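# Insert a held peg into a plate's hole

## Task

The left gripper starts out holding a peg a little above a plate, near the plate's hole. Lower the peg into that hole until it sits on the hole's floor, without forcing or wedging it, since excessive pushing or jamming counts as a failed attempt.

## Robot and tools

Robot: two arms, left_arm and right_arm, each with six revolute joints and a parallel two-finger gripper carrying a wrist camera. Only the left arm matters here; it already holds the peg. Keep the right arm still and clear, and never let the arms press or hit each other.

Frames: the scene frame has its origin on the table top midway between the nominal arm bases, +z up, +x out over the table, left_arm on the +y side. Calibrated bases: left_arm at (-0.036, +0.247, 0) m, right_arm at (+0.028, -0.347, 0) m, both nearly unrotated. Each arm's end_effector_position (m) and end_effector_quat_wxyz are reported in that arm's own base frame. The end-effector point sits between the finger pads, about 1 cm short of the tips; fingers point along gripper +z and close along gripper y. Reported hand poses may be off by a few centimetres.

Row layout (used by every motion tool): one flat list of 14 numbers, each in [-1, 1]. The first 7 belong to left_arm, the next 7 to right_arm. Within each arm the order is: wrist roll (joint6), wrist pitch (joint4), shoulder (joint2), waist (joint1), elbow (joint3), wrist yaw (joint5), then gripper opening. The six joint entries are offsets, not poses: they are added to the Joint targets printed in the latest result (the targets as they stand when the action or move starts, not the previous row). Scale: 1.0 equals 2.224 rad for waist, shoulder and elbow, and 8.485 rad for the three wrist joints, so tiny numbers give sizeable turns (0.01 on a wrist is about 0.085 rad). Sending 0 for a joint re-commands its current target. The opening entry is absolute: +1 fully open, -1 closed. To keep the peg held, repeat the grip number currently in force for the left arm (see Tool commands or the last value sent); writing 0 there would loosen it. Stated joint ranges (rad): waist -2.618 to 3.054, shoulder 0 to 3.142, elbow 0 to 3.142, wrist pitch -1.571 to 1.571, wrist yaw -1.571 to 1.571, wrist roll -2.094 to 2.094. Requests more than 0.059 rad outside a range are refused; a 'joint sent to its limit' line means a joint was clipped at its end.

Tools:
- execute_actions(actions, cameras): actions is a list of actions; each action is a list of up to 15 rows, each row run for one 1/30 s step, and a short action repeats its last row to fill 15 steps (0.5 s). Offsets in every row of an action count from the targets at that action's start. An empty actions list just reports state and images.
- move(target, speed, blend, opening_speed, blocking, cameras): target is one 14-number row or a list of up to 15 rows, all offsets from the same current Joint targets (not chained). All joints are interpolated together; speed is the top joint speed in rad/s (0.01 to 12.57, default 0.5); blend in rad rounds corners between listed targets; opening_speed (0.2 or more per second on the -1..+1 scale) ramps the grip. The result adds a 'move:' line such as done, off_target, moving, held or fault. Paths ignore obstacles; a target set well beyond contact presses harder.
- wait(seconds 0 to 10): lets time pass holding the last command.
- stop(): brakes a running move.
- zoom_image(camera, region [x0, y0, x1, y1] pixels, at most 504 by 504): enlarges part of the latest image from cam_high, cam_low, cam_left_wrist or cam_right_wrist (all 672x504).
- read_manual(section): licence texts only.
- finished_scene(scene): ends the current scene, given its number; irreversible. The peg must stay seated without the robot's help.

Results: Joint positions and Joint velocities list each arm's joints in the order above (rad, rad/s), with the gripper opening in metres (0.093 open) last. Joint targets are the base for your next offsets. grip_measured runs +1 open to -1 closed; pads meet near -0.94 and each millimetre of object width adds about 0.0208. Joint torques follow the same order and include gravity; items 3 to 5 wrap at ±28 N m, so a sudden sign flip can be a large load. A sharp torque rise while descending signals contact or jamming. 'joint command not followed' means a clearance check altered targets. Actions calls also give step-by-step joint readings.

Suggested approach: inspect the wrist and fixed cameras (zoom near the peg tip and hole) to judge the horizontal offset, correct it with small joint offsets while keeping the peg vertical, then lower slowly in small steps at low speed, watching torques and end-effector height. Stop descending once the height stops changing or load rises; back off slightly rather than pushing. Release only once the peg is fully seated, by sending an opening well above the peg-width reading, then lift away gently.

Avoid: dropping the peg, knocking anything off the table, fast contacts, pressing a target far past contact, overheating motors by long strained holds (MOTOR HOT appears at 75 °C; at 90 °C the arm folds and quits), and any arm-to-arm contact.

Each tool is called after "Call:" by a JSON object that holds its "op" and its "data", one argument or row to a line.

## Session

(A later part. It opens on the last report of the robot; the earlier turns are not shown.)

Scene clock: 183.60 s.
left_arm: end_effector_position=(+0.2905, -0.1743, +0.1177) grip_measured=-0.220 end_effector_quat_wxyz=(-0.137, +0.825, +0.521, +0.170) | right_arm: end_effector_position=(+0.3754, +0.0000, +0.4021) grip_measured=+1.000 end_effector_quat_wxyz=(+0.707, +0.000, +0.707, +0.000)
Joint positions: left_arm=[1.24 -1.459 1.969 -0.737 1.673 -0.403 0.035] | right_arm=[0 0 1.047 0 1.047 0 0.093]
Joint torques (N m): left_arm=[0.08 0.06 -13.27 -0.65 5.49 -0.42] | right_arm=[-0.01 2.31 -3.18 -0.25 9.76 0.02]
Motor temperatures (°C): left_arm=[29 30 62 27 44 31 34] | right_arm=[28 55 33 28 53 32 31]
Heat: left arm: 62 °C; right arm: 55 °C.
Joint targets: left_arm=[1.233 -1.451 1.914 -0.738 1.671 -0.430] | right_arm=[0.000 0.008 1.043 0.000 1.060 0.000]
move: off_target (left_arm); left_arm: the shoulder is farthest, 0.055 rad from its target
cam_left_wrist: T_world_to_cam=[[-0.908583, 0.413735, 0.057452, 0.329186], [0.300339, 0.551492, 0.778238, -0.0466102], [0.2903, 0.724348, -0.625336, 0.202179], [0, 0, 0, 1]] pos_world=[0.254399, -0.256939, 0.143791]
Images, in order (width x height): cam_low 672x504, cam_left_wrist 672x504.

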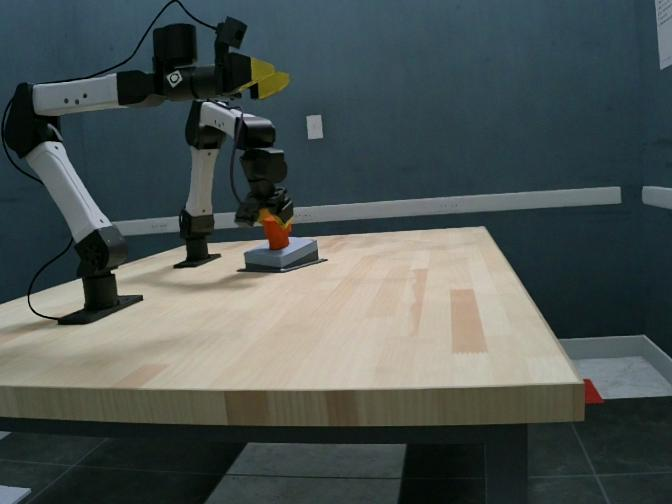

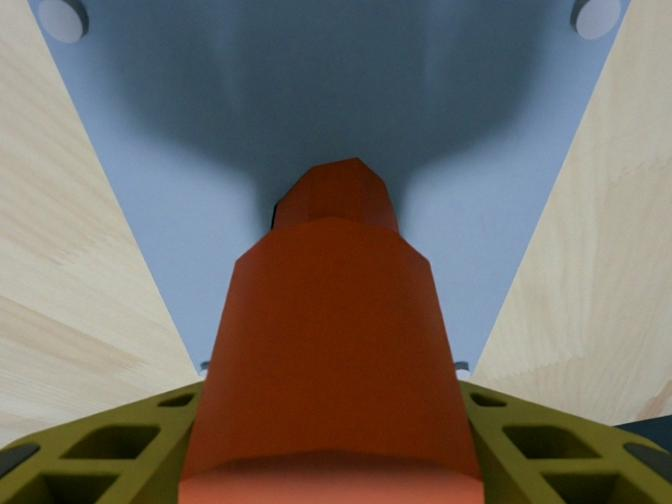

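Call:
{"op": "move", "data": {
  "target": [0,0,0,0,0,-0.00053,-0.921165,0,0,0,0,0,0,1.0],
  "speed": 0.06,
  "cameras": ["cam_left_wrist","cam_low"]
}}

Call:
{"op": "zoom_image", "data": {
  "camera": "cam_left_wrist",
  "region": [290, 130, 410, 220]
}}

Call:
{"op": "zoom_image", "data": {
  "camera": "cam_low",
  "region": [245, 205, 315, 265]
}}

Scene clock: 189.63 s.
left_arm: end_effector_position=(+0.2913, -0.1741, +0.1179) grip_measured=-0.220 end_effector_quat_wxyz=(-0.137, +0.825, +0.521, +0.173) | right_arm: end_effector_position=(+0.3754, +0.0000, +0.4021) grip_measured=+1.000 end_effector_quat_wxyz=(+0.707, +0.000, +0.707, +0.000)
Joint positions: left_arm=[1.24 -1.457 1.969 -0.737 1.673 -0.407 0.035] | right_arm=[0 0 1.047 0 1.047 0 0.093]
Joint torques (N m): left_arm=[0.01 0.01 -13.22 -0.73 5.22 -0.43] | right_arm=[0.03 2.28 -3.06 -0.02 9.73 -0.05]
Motor temperatures (°C): left_arm=[29 30 63 27 44 31 34] | right_arm=[28 55 33 28 53 32 31]
Heat: left arm: 63 °C; right arm: 55 °C.
Joint targets: left_arm=[1.233 -1.451 1.914 -0.738 1.671 -0.435] | right_arm=[0.000 0.008 1.043 0.000 1.060 0.000]
move: off_target (left_arm); left_arm: the shoulder is farthest, 0.055 rad from its target
cam_left_wrist: T_world_to_cam=[[-0.908544, 0.414234, 0.0543781, 0.330246], [0.297421, 0.549878, 0.780496, -0.0467494], [0.293407, 0.725289, -0.622791, 0.200954], [0, 0, 0, 1]] pos_world=[0.254986, -0.256843, 0.143682]
Images, in order (width x height): cam_low 672x504, cam_left_wrist 672x504.

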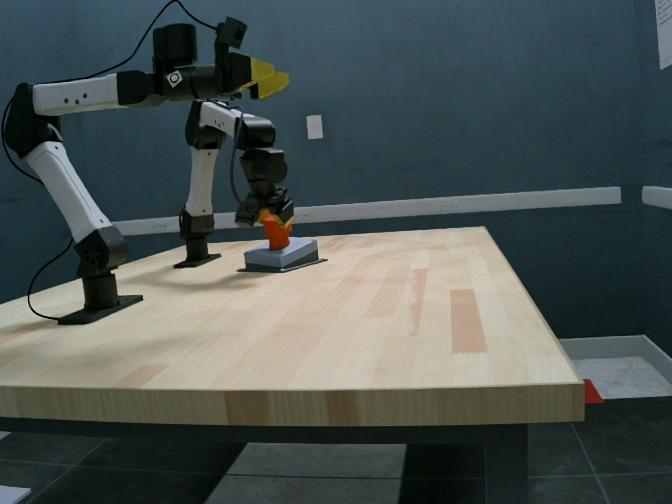

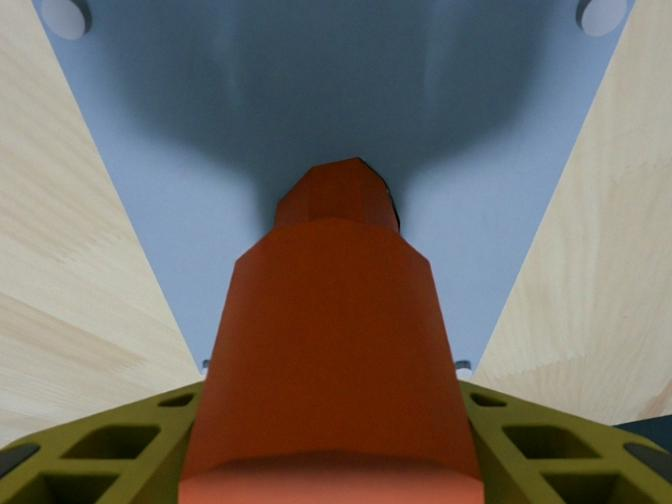

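Scaled by 4.200 (camera's finer frame: 960x720).

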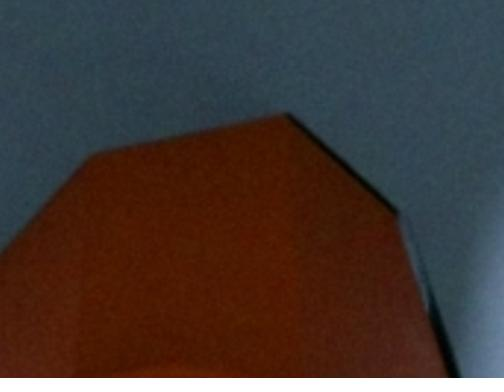

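Scaled by 7.200 (camera's finer frame: 960x720).

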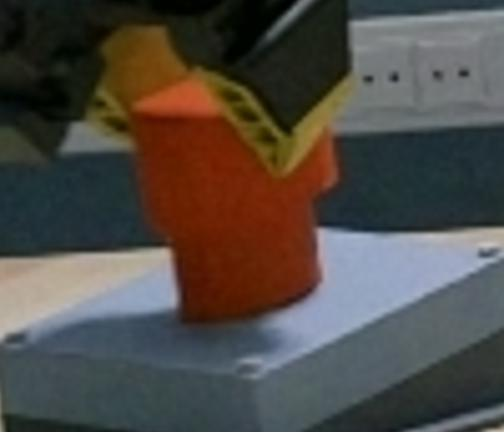

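Call:
{"op": "move", "data": {
  "target": [
    [0,0,0,0,0,-0.0004,-0.921165,0,0,0,0,0,0,1.0],
    [0,0.0004,0,0,-0.0022,-0.0004,-0.921165,0,0,0,0,0,0,1.0]
  ],
  "speed": 0.04,
  "cameras": ["cam_left_wrist","cam_low"]
}}

Call:
{"op": "zoom_image", "data": {
  "camera": "cam_left_wrist",
  "region": [290, 130, 410, 220]
}}

Call:
{"op": "zoom_image", "data": {
  "camera": "cam_low",
  "region": [245, 205, 315, 265]
}}

Scene clock: 196.40 s.
left_arm: end_effector_position=(+0.2912, -0.1733, +0.1168) grip_measured=-0.220 end_effector_quat_wxyz=(-0.138, +0.824, +0.521, +0.174) | right_arm: end_effector_position=(+0.3754, +0.0000, +0.4021) grip_measured=+1.000 end_effector_quat_wxyz=(+0.707, +0.000, +0.707, +0.000)
Joint positions: left_arm=[1.24 -1.454 1.969 -0.737 1.667 -0.411 0.035] | right_arm=[0 0 1.047 0 1.047 0 0.093]
Joint torques (N m): left_arm=[0.07 -0.01 -13.01 -0.75 5.38 -0.42] | right_arm=[-0.02 2.3 -3.17 -0.1 9.98 0.03]
Motor temperatures (°C): left_arm=[29 30 64 27 44 31 34] | right_arm=[28 55 33 28 53 32 31]
Heat: left arm: 64 °C; right arm: 55 °C.
Joint targets: left_arm=[1.233 -1.447 1.914 -0.738 1.667 -0.438] | right_arm=[0.000 0.008 1.043 0.000 1.060 0.000]
move: off_target (left_arm); left_arm: the shoulder is farthest, 0.055 rad from its target
cam_left_wrist: T_world_to_cam=[[-0.908261, 0.414675, 0.0557408, 0.329754], [0.297403, 0.546132, 0.783129, -0.0472961], [0.294303, 0.727863, -0.619356, 0.199409], [0, 0, 0, 1]] pos_world=[0.254882, -0.256053, 0.142163]
Images, in order (width x height): cam_low 672x504, cam_left_wrist 672x504.

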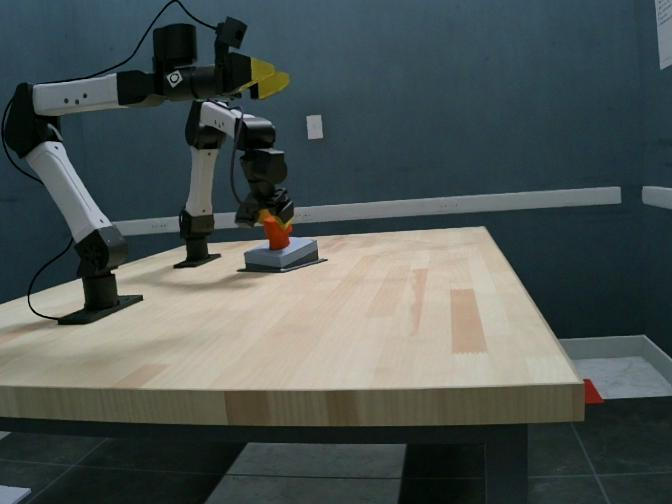

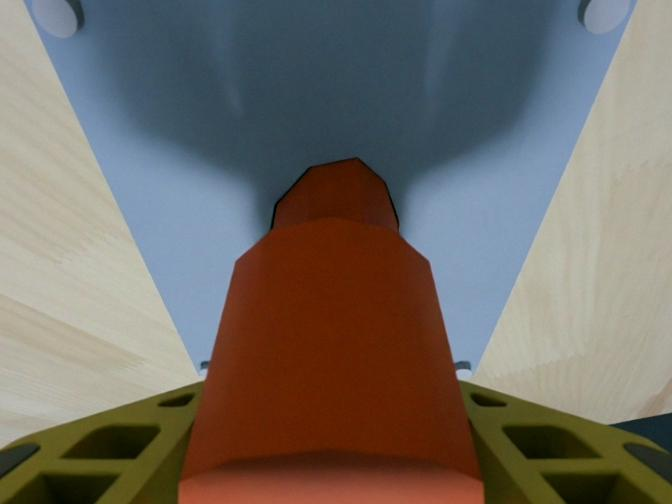

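Scaled by 4.200 (camera's finer frame: 960x720).

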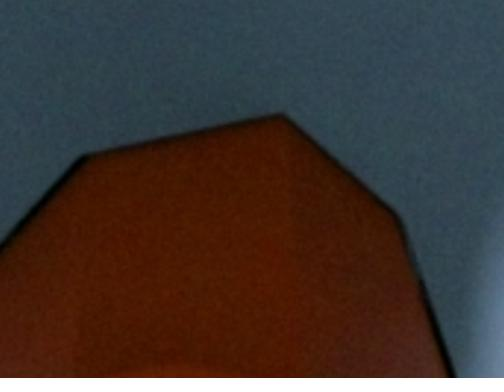

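Scaled by 7.200 (camera's finer frame: 960x720).

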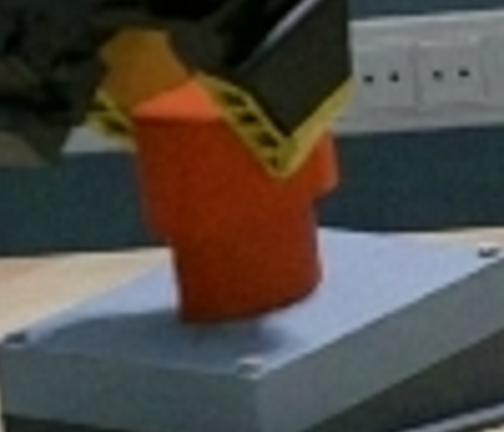

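Call:
{"op": "move", "data": {
  "target": [0,0.00065,0,0,-0.0027,-0.00033,-0.921165,0,0,0,0,0,0,1.0],
  "speed": 0.04,
  "cameras": ["cam_left_wrist","cam_low"]
}}

Call:
{"op": "zoom_image", "data": {
  "camera": "cam_left_wrist",
  "region": [290, 130, 410, 220]
}}

Call:
{"op": "zoom_image", "data": {
  "camera": "cam_low",
  "region": [245, 205, 315, 265]
}}

Scene clock: 202.93 s.
left_arm: end_effector_position=(+0.2913, -0.1729, +0.1155) grip_measured=-0.220 end_effector_quat_wxyz=(-0.139, +0.824, +0.520, +0.175) | right_arm: end_effector_position=(+0.3754, +0.0000, +0.4021) grip_measured=+1.000 end_effector_quat_wxyz=(+0.707, +0.000, +0.707, +0.000)
Joint positions: left_arm=[1.239 -1.449 1.969 -0.737 1.661 -0.413 0.035] | right_arm=[0 0 1.047 0 1.047 0 0.093]
Joint torques (N m): left_arm=[0.03 -0.03 -13.22 -0.76 5.23 -0.48] | right_arm=[-0.02 2.33 -3.04 -0.24 9.76 0.04]
Motor temperatures (°C): left_arm=[29 30 65 27 44 31 34] | right_arm=[28 55 33 28 54 32 31]
Heat: left arm: 65 °C; right arm: 55 °C.
Joint targets: left_arm=[1.233 -1.442 1.914 -0.738 1.660 -0.441] | right_arm=[0.000 0.008 1.043 0.000 1.060 0.000]
move: off_target (left_arm); left_arm: the shoulder is farthest, 0.055 rad from its target
cam_left_wrist: T_world_to_cam=[[-0.908295, 0.414611, 0.0556639, 0.32968], [0.296599, 0.544423, 0.784623, -0.0466923], [0.295009, 0.729178, -0.61747, 0.198016], [0, 0, 0, 1]] pos_world=[0.254879, -0.255658, 0.140554]
Images, in order (width x height): cam_low 672x504, cam_left_wrist 672x504.

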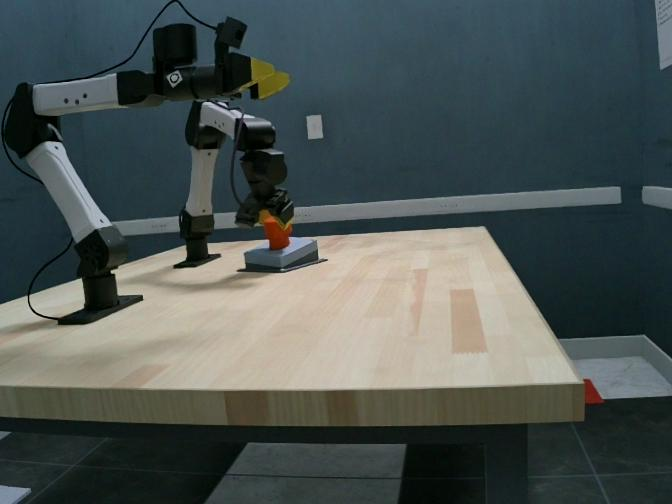

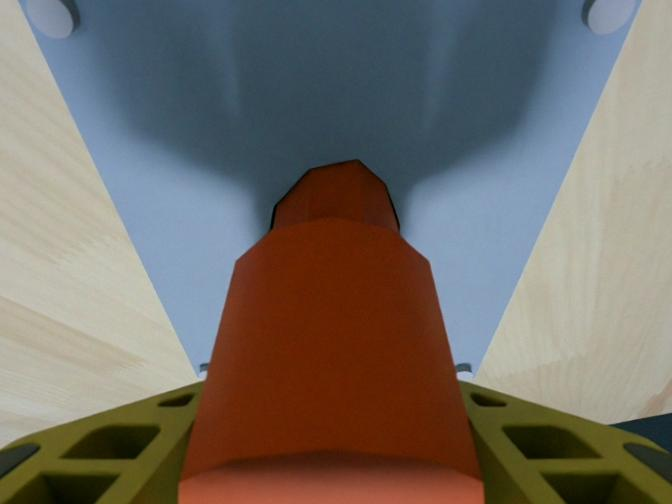

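Scaled by 4.200 (camera's finer frame: 960x720).

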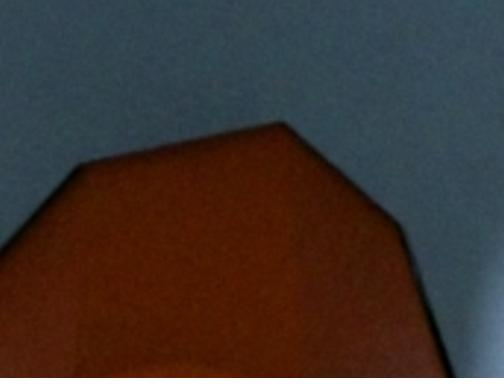

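Scaled by 7.200 (camera's finer frame: 960x720).

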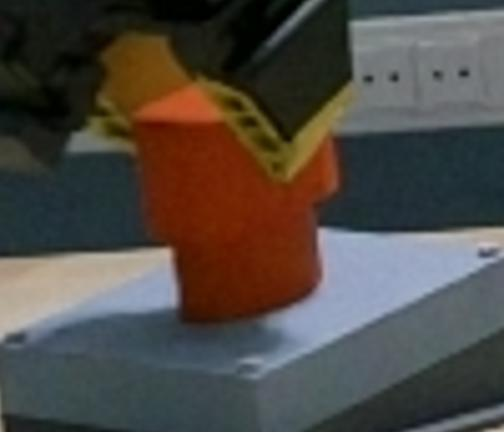

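Call:
{"op": "move", "data": {
  "target": [0,0.0013,0.009,0.0036,-0.0054,0,-0.921165,0,0,0,0,0,0,1.0],
  "speed": 0.04,
  "cameras": ["cam_left_wrist"]
}}

Call:
{"op": "zoom_image", "data": {
  "camera": "cam_left_wrist",
  "region": [290, 130, 410, 220]
}}

Scene clock: 206.40 s.
left_arm: end_effector_position=(+0.2910, -0.1726, +0.1125) grip_measured=-0.220 end_effector_quat_wxyz=(-0.139, +0.824, +0.520, +0.175) | right_arm: end_effector_position=(+0.3754, +0.0000, +0.4021) grip_measured=+1.000 end_effector_quat_wxyz=(+0.707, +0.000, +0.707, +0.000)
Joint positions: left_arm=[1.239 -1.438 1.969 -0.737 1.65 -0.413 0.035] | right_arm=[0 0 1.047 0 1.047 0 0.093]
Joint torques (N m): left_arm=[0.09 -0.01 -11.77 -0.02 5.37 -0.4] | right_arm=[-0.01 2.33 -3 -0.21 9.69 -0.08]
Motor temperatures (°C): left_arm=[29 30 65 27 44 31 34] | right_arm=[28 55 33 28 54 32 31]
Heat: left arm: 65 °C; right arm: 55 °C.
Joint targets: left_arm=[1.233 -1.430 1.934 -0.730 1.648 -0.441] | right_arm=[0.000 0.008 1.043 0.000 1.060 0.000]
move: done
cam_left_wrist: T_world_to_cam=[[-0.908229, 0.414669, 0.0562893, 0.329449], [0.296902, 0.543732, 0.784987, -0.0448212], [0.294904, 0.729661, -0.61695, 0.196144], [0, 0, 0, 1]] pos_world=[0.254679, -0.25536, 0.13765]

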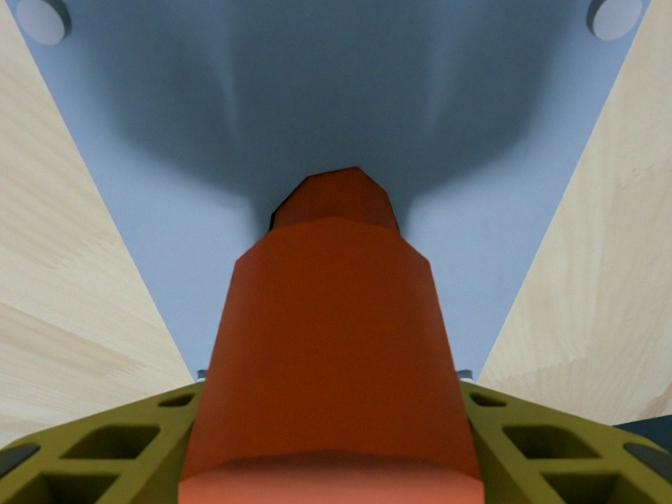

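Scaled by 4.200 (camera's finer frame: 960x720).

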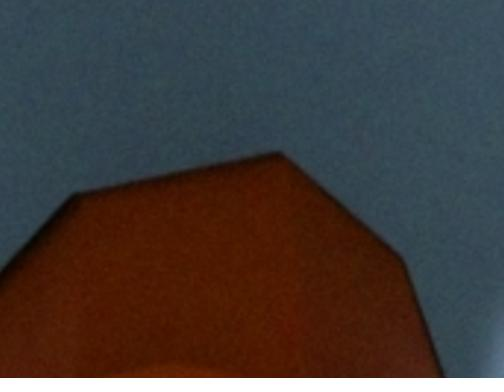

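Call:
{"op": "move", "data": {
  "target": [0,0.00173,0,0.00225,-0.0072,0,-0.921165,0,0,0,0,0,0,1.0],
  "speed": 0.04,
  "cameras": ["cam_left_wrist"]
}}

Call:
{"op": "zoom_image", "data": {
  "camera": "cam_left_wrist",
  "region": [290, 130, 410, 220]
}}

Scene clock: 210.60 s.
left_arm: end_effector_position=(+0.2917, -0.1713, +0.1086) grip_measured=-0.220 end_effector_quat_wxyz=(-0.139, +0.823, +0.522, +0.175) | right_arm: end_effector_position=(+0.3754, +0.0000, +0.4021) grip_measured=+1.000 end_effector_quat_wxyz=(+0.707, +0.000, +0.707, +0.000)
Joint positions: left_arm=[1.239 -1.421 1.969 -0.732 1.634 -0.413 0.035] | right_arm=[0 0 1.047 0 1.047 0 0.093]
Joint torques (N m): left_arm=[0.06 -0.05 -11.69 -0.03 5.29 -0.45] | right_arm=[0 2.26 -3.15 -0.02 9.73 -0.01]
Motor temperatures (°C): left_arm=[29 30 65 27 44 31 34] | right_arm=[28 56 33 28 54 32 31]
Heat: left arm: 65 °C; right arm: 56 °C.
Joint targets: left_arm=[1.233 -1.416 1.934 -0.725 1.633 -0.441] | right_arm=[0.000 0.008 1.043 0.000 1.060 0.000]
move: done
cam_left_wrist: T_world_to_cam=[[-0.910048, 0.410859, 0.054839, 0.329824], [0.293706, 0.545811, 0.784746, -0.0412844], [0.292488, 0.730263, -0.617386, 0.193467], [0, 0, 0, 1]] pos_world=[0.255695, -0.254259, 0.133754]

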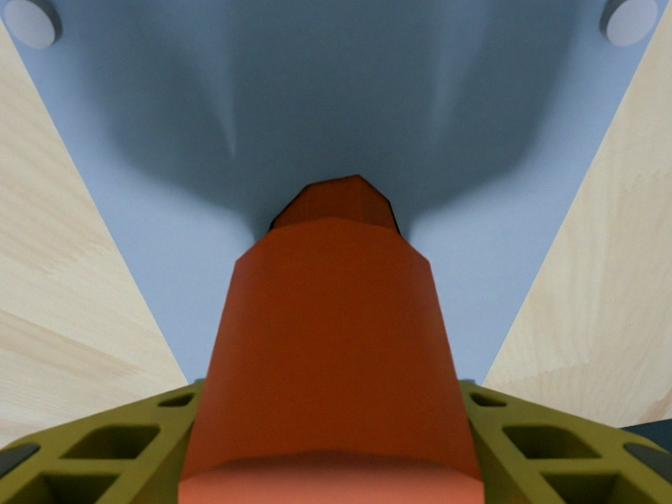

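Scaled by 4.200 (camera's finer frame: 960x720).

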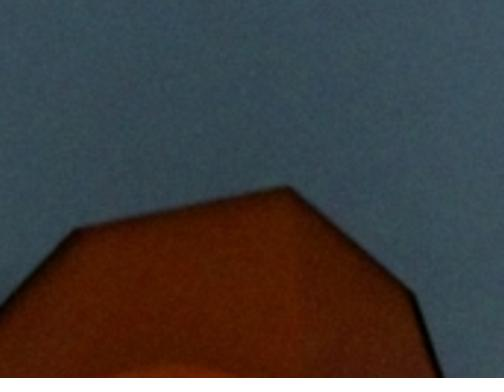

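Call:
{"op": "move", "data": {
  "target": [0,0.00212,0,0.00112,-0.009,0,-0.921165,0,0,0,0,0,0,1.0],
  "speed": 0.04,
  "cameras": ["cam_left_wrist"]
}}

Call:
{"op": "zoom_image", "data": {
  "camera": "cam_left_wrist",
  "region": [290, 150, 410, 240]
}}

Scene clock: 214.77 s.
left_arm: end_effector_position=(+0.2919, -0.1704, +0.1036) grip_measured=-0.220 end_effector_quat_wxyz=(-0.139, +0.822, +0.523, +0.175) | right_arm: end_effector_position=(+0.3754, +0.0000, +0.4021) grip_measured=+1.000 end_effector_quat_wxyz=(+0.707, +0.000, +0.707, +0.000)
Joint positions: left_arm=[1.239 -1.401 1.969 -0.73 1.614 -0.413 0.035] | right_arm=[0 0 1.047 0 1.047 0 0.093]
Joint torques (N m): left_arm=[0.08 0.01 -11.43 -0.23 5.2 -0.43] | right_arm=[0.05 2.29 -3.19 -0.21 9.91 -0.03]
Motor temperatures (°C): left_arm=[29 30 65 27 44 31 34] | right_arm=[28 56 33 28 54 32 31]
Heat: left arm: 65 °C; right arm: 56 °C.
Joint targets: left_arm=[1.233 -1.398 1.934 -0.722 1.613 -0.441] | right_arm=[0.000 0.008 1.043 0.000 1.060 0.000]
move: done
cam_left_wrist: T_world_to_cam=[[-0.911011, 0.408813, 0.0541409, 0.329868], [0.292031, 0.546855, 0.784645, -0.0371831], [0.291166, 0.730631, -0.617576, 0.190162], [0, 0, 0, 1]] pos_world=[0.256003, -0.253459, 0.128756]

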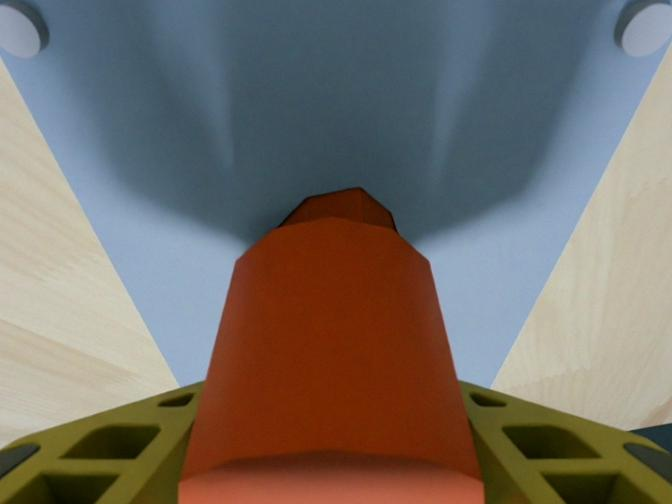

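Scaled by 4.200 (camera's finer frame: 960x720).

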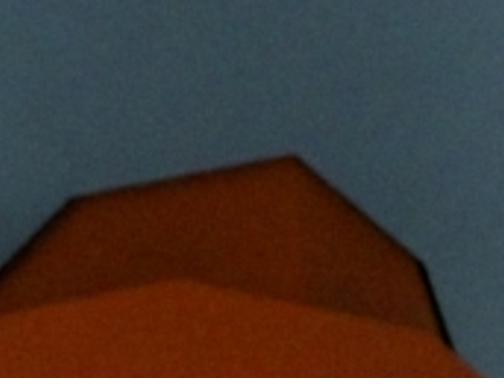

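Call:
{"op": "move", "data": {
  "target": [0,0.00218,0,0.00112,-0.009,0,-0.921165,0,0,0,0,0,0,1.0],
  "speed": 0.04,
  "cameras": ["cam_left_wrist"]
}}

Call:
{"op": "zoom_image", "data": {
  "camera": "cam_left_wrist",
  "region": [290, 150, 410, 240]
}}

Scene clock: 217.37 s.
left_arm: end_effector_position=(+0.2919, -0.1696, +0.0986) grip_measured=-0.220 end_effector_quat_wxyz=(-0.138, +0.822, +0.524, +0.175) | right_arm: end_effector_position=(+0.3754, +0.0000, +0.4021) grip_measured=+1.000 end_effector_quat_wxyz=(+0.707, +0.000, +0.707, +0.000)
Joint positions: left_arm=[1.239 -1.38 1.969 -0.728 1.595 -0.413 0.035] | right_arm=[0 0 1.047 0 1.047 0 0.093]
Joint torques (N m): left_arm=[0.02 0.01 -11.74 0.23 5.31 -0.46] | right_arm=[0.05 2.26 -3.19 -0.18 9.81 -0.01]
Motor temperatures (°C): left_arm=[29 30 65 27 43 31 34] | right_arm=[28 56 33 28 54 32 31]
Heat: left arm: 65 °C; right arm: 56 °C.
Joint targets: left_arm=[1.233 -1.379 1.934 -0.720 1.592 -0.441] | right_arm=[0.000 0.008 1.043 0.000 1.060 0.000]
move: done
cam_left_wrist: T_world_to_cam=[[-0.911968, 0.406789, 0.0532585, 0.329747], [0.29024, 0.547965, 0.784535, -0.0330562], [0.289956, 0.730929, -0.617793, 0.186933], [0, 0, 0, 1]] pos_world=[0.25611, -0.252659, 0.123858]

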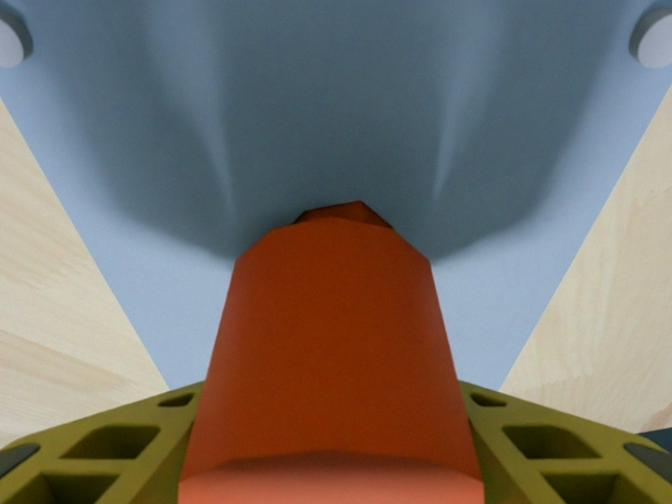

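Scaled by 4.200 (camera's finer frame: 960x720).

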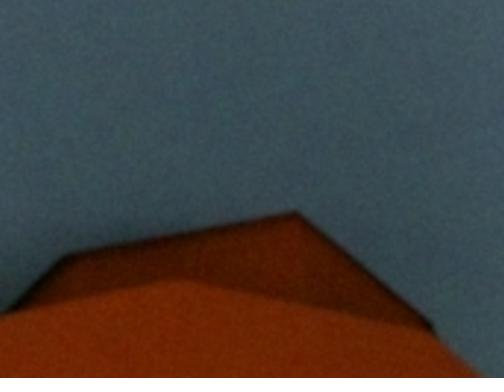

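Call:
{"op": "move", "data": {
  "target": [0,0.0011,0,0.0007,-0.0045,0,-0.921165,0,0,0,0,0,0,1.0],
  "speed": 0.03,
  "cameras": ["cam_left_wrist"]
}}

Call:
{"op": "zoom_image", "data": {
  "camera": "cam_left_wrist",
  "region": [290, 150, 410, 240]
}}

Scene clock: 220.20 s.
left_arm: end_effector_position=(+0.2918, -0.1695, +0.0981) grip_measured=-0.220 end_effector_quat_wxyz=(-0.138, +0.822, +0.524, +0.175) | right_arm: end_effector_position=(+0.3754, +0.0000, +0.4021) grip_measured=+1.000 end_effector_quat_wxyz=(+0.707, +0.000, +0.707, +0.000)
Joint positions: left_arm=[1.239 -1.378 1.969 -0.728 1.592 -0.413 0.035] | right_arm=[0 0 1.047 0 1.047 0 0.093]
Joint torques (N m): left_arm=[0.04 0.07 -11.55 0.43 4.29 -0.45] | right_arm=[0.06 2.32 -3.17 -0.17 9.87 0.02]
Motor temperatures (°C): left_arm=[29 30 65 27 43 31 34] | right_arm=[28 56 33 28 54 32 31]
Heat: left arm: 65 °C; right arm: 56 °C.
Joint targets: left_arm=[1.233 -1.370 1.934 -0.718 1.582 -0.441] | right_arm=[0.000 0.008 1.043 0.000 1.060 0.000]
move: done
cam_left_wrist: T_world_to_cam=[[-0.911968, 0.406789, 0.0532585, 0.329738], [0.29024, 0.547965, 0.784535, -0.0326402], [0.289956, 0.730929, -0.617793, 0.18649], [0, 0, 0, 1]] pos_world=[0.25611, -0.252559, 0.123258]

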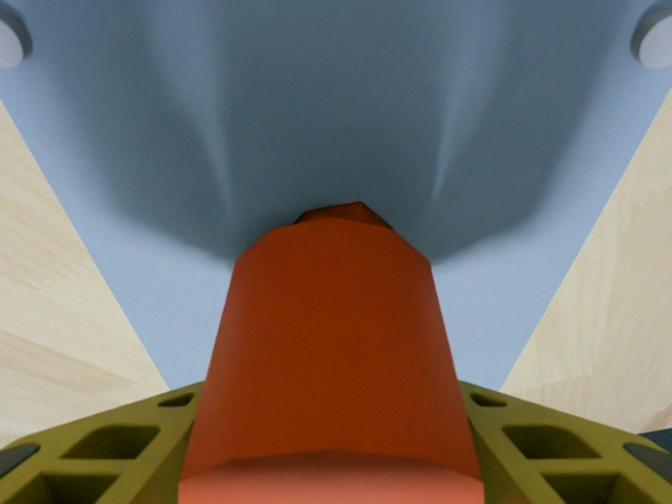

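Scaled by 4.200 (camera's finer frame: 960x720).

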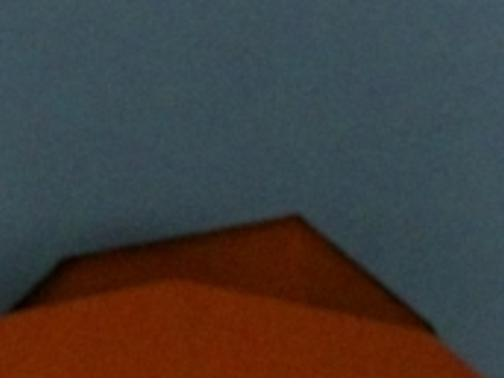

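Call:
{"op": "move", "data": {
  "target": [0,0,0,-0.0036,0.005,0,-0.921165,0,0,0,0,0,0,1.0],
  "speed": 0.05,
  "cameras": ["cam_low"]
}}

Call:
{"op": "zoom_image", "data": {
  "camera": "cam_low",
  "region": [245, 205, 315, 265]
}}

Scene clock: 227.33 s.
left_arm: end_effector_position=(+0.2918, -0.1695, +0.0981) grip_measured=-0.220 end_effector_quat_wxyz=(-0.138, +0.822, +0.524, +0.175) | right_arm: end_effector_position=(+0.3754, +0.0000, +0.4021) grip_measured=+1.000 end_effector_quat_wxyz=(+0.707, +0.000, +0.707, +0.000)
Joint positions: left_arm=[1.239 -1.378 1.969 -0.728 1.592 -0.413 0.035] | right_arm=[0 0 1.047 0 1.047 0 0.093]
Joint torques (N m): left_arm=[-0.01 0.01 -11.64 -0.53 5.48 -0.42] | right_arm=[0.02 2.28 -3.04 -0.21 9.87 -0.05]
Motor temperatures (°C): left_arm=[29 30 65 27 43 31 34] | right_arm=[28 56 33 28 54 32 31]
Heat: left arm: 65 °C; right arm: 56 °C.
Joint targets: left_arm=[1.233 -1.370 1.934 -0.726 1.594 -0.441] | right_arm=[0.000 0.008 1.043 0.000 1.060 0.000]
move: done

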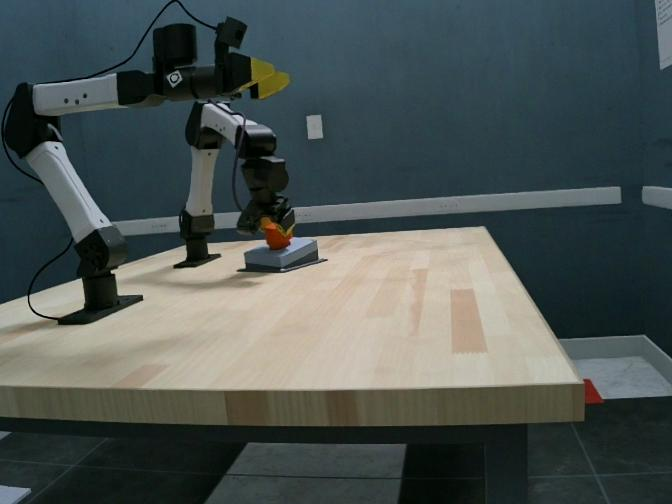

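Scaled by 7.200 (camera's finer frame: 960x720).

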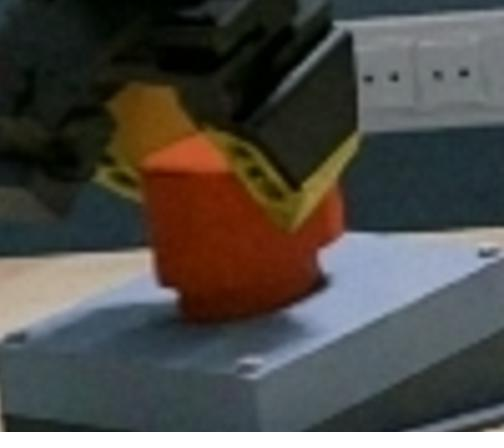

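Call:
{"op": "move", "data": {
  "target": [0,0,0,0,0,0,1.0,0,0,0,0,0,0,1.0],
  "opening_speed": 0.7,
  "cameras": ["cam_left_wrist","cam_low"]
}}

Call:
{"op": "zoom_image", "data": {
  "camera": "cam_low",
  "region": [245, 205, 315, 265]
}}

Scene clock: 232.53 s.
left_arm: end_effector_position=(+0.2932, -0.1683, +0.0988) grip_measured=+1.000 end_effector_quat_wxyz=(-0.140, +0.821, +0.523, +0.181) | right_arm: end_effector_position=(+0.3754, +0.0000, +0.4021) grip_measured=+1.000 end_effector_quat_wxyz=(+0.707, +0.000, +0.707, +0.000)
Joint positions: left_arm=[1.239 -1.377 1.969 -0.728 1.592 -0.425 0.093] | right_arm=[0 0 1.047 0 1.047 0 0.093]
Joint torques (N m): left_arm=[0.11 -0.04 -11.66 -0.46 5.22 -0.31] | right_arm=[0.02 2.25 -3.02 -0.16 9.94 0.02]
Motor temperatures (°C): left_arm=[29 30 65 27 43 31 34] | right_arm=[28 56 33 28 54 32 31]
Heat: left arm: 65 °C; right arm: 56 °C.
Joint targets: left_arm=[1.233 -1.370 1.934 -0.726 1.594 -0.441] | right_arm=[0.000 0.008 1.043 0.000 1.060 0.000]
move: done
cam_left_wrist: T_world_to_cam=[[-0.911497, 0.408348, 0.0492509, 0.330961], [0.285024, 0.540766, 0.791413, -0.0346439], [0.296538, 0.735408, -0.609295, 0.183659], [0, 0, 0, 1]] pos_world=[0.257082, -0.251477, 0.12302]
Images, in order (width x height): cam_low 672x504, cam_left_wrist 672x504.

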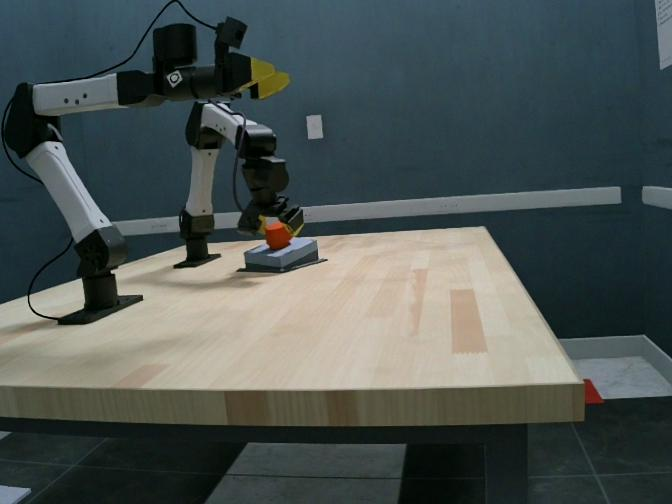

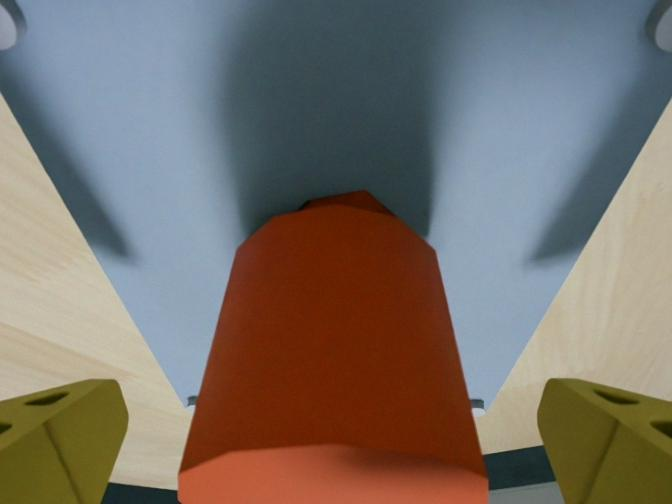

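Scaled by 7.200 (camera's finer frame: 960x720).

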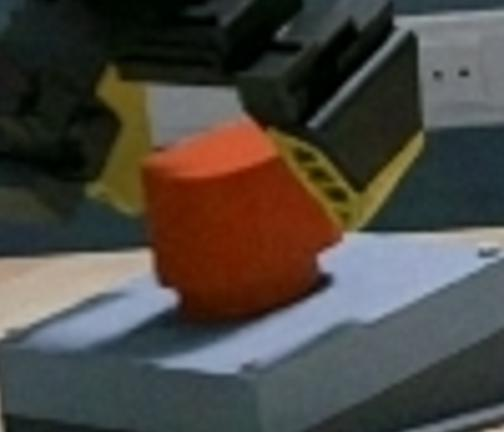

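Call:
{"op": "move", "data": {
  "target": [0,-0.02216,0,-0.0225,0.0818,0,1.0,0,0,0,0,0,0,1.0],
  "speed": 0.12,
  "cameras": ["cam_left_wrist","cam_low"]
}}

Call:
{"op": "zoom_image", "data": {
  "camera": "cam_low",
  "region": [245, 205, 315, 265]
}}

Call:
{"op": "zoom_image", "data": {
  "camera": "cam_left_wrist",
  "region": [250, 130, 450, 280]
}}

Scene clock: 240.67 s.
left_arm: end_effector_position=(+0.2865, -0.1819, +0.1388) grip_measured=+1.000 end_effector_quat_wxyz=(-0.138, +0.832, +0.505, +0.183) | right_arm: end_effector_position=(+0.3754, +0.0000, +0.4021) grip_measured=+1.000 end_effector_quat_wxyz=(+0.707, +0.000, +0.707, +0.000)
Joint positions: left_arm=[1.239 -1.539 1.969 -0.772 1.75 -0.426 0.093] | right_arm=[0 0 1.047 0 1.047 0 0.093]
Joint torques (N m): left_arm=[0.04 -0.25 -11.55 -1.03 7.57 -0.26] | right_arm=[0.02 2.23 -3.14 -0.2 9.96 -0.08]
Motor temperatures (°C): left_arm=[29 30 65 27 43 31 34] | right_arm=[28 57 33 28 54 32 31]
Heat: left arm: 65 °C; right arm: 57 °C.
Joint targets: left_arm=[1.233 -1.558 1.934 -0.777 1.776 -0.441] | right_arm=[0.000 0.008 1.043 0.000 1.060 0.000]
move: done
cam_left_wrist: T_world_to_cam=[[-0.892553, 0.447801, 0.053136, 0.329749], [0.310643, 0.525158, 0.792281, -0.0672772], [0.326879, 0.72366, -0.607838, 0.208982], [0, 0, 0, 1]] pos_world=[0.246906, -0.263562, 0.162808]
Images, in order (width x height): cam_low 672x504, cam_left_wrist 672x504.

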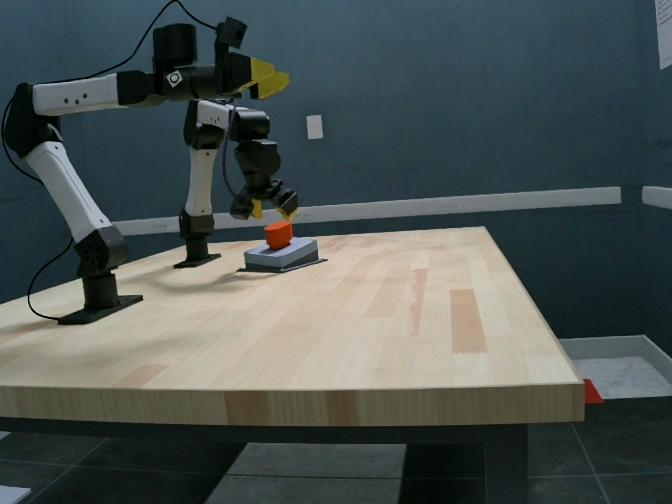

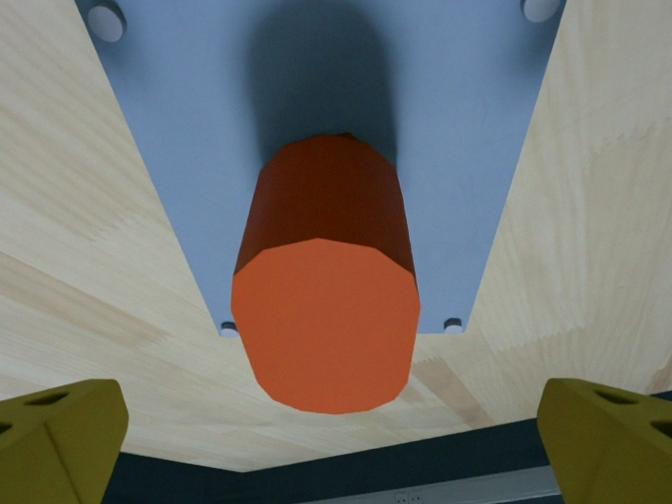

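Scaled by 7.200 (camera's finer frame: 960x720).

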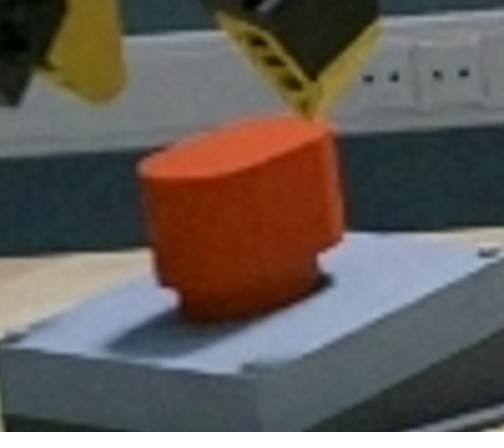

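Scaled by 2.520 (camera's finer frame: 960x720).

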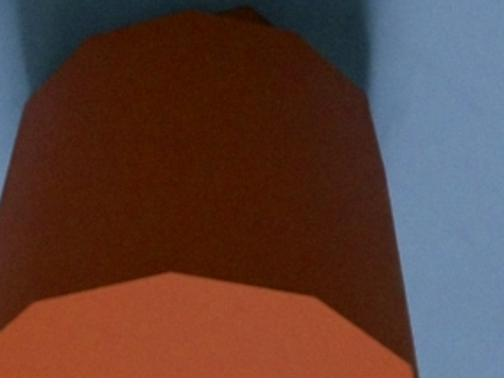

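Call:
{"op": "finished_scene", "data": {
  "scene": 2
}}

The scene is finished: the task was done.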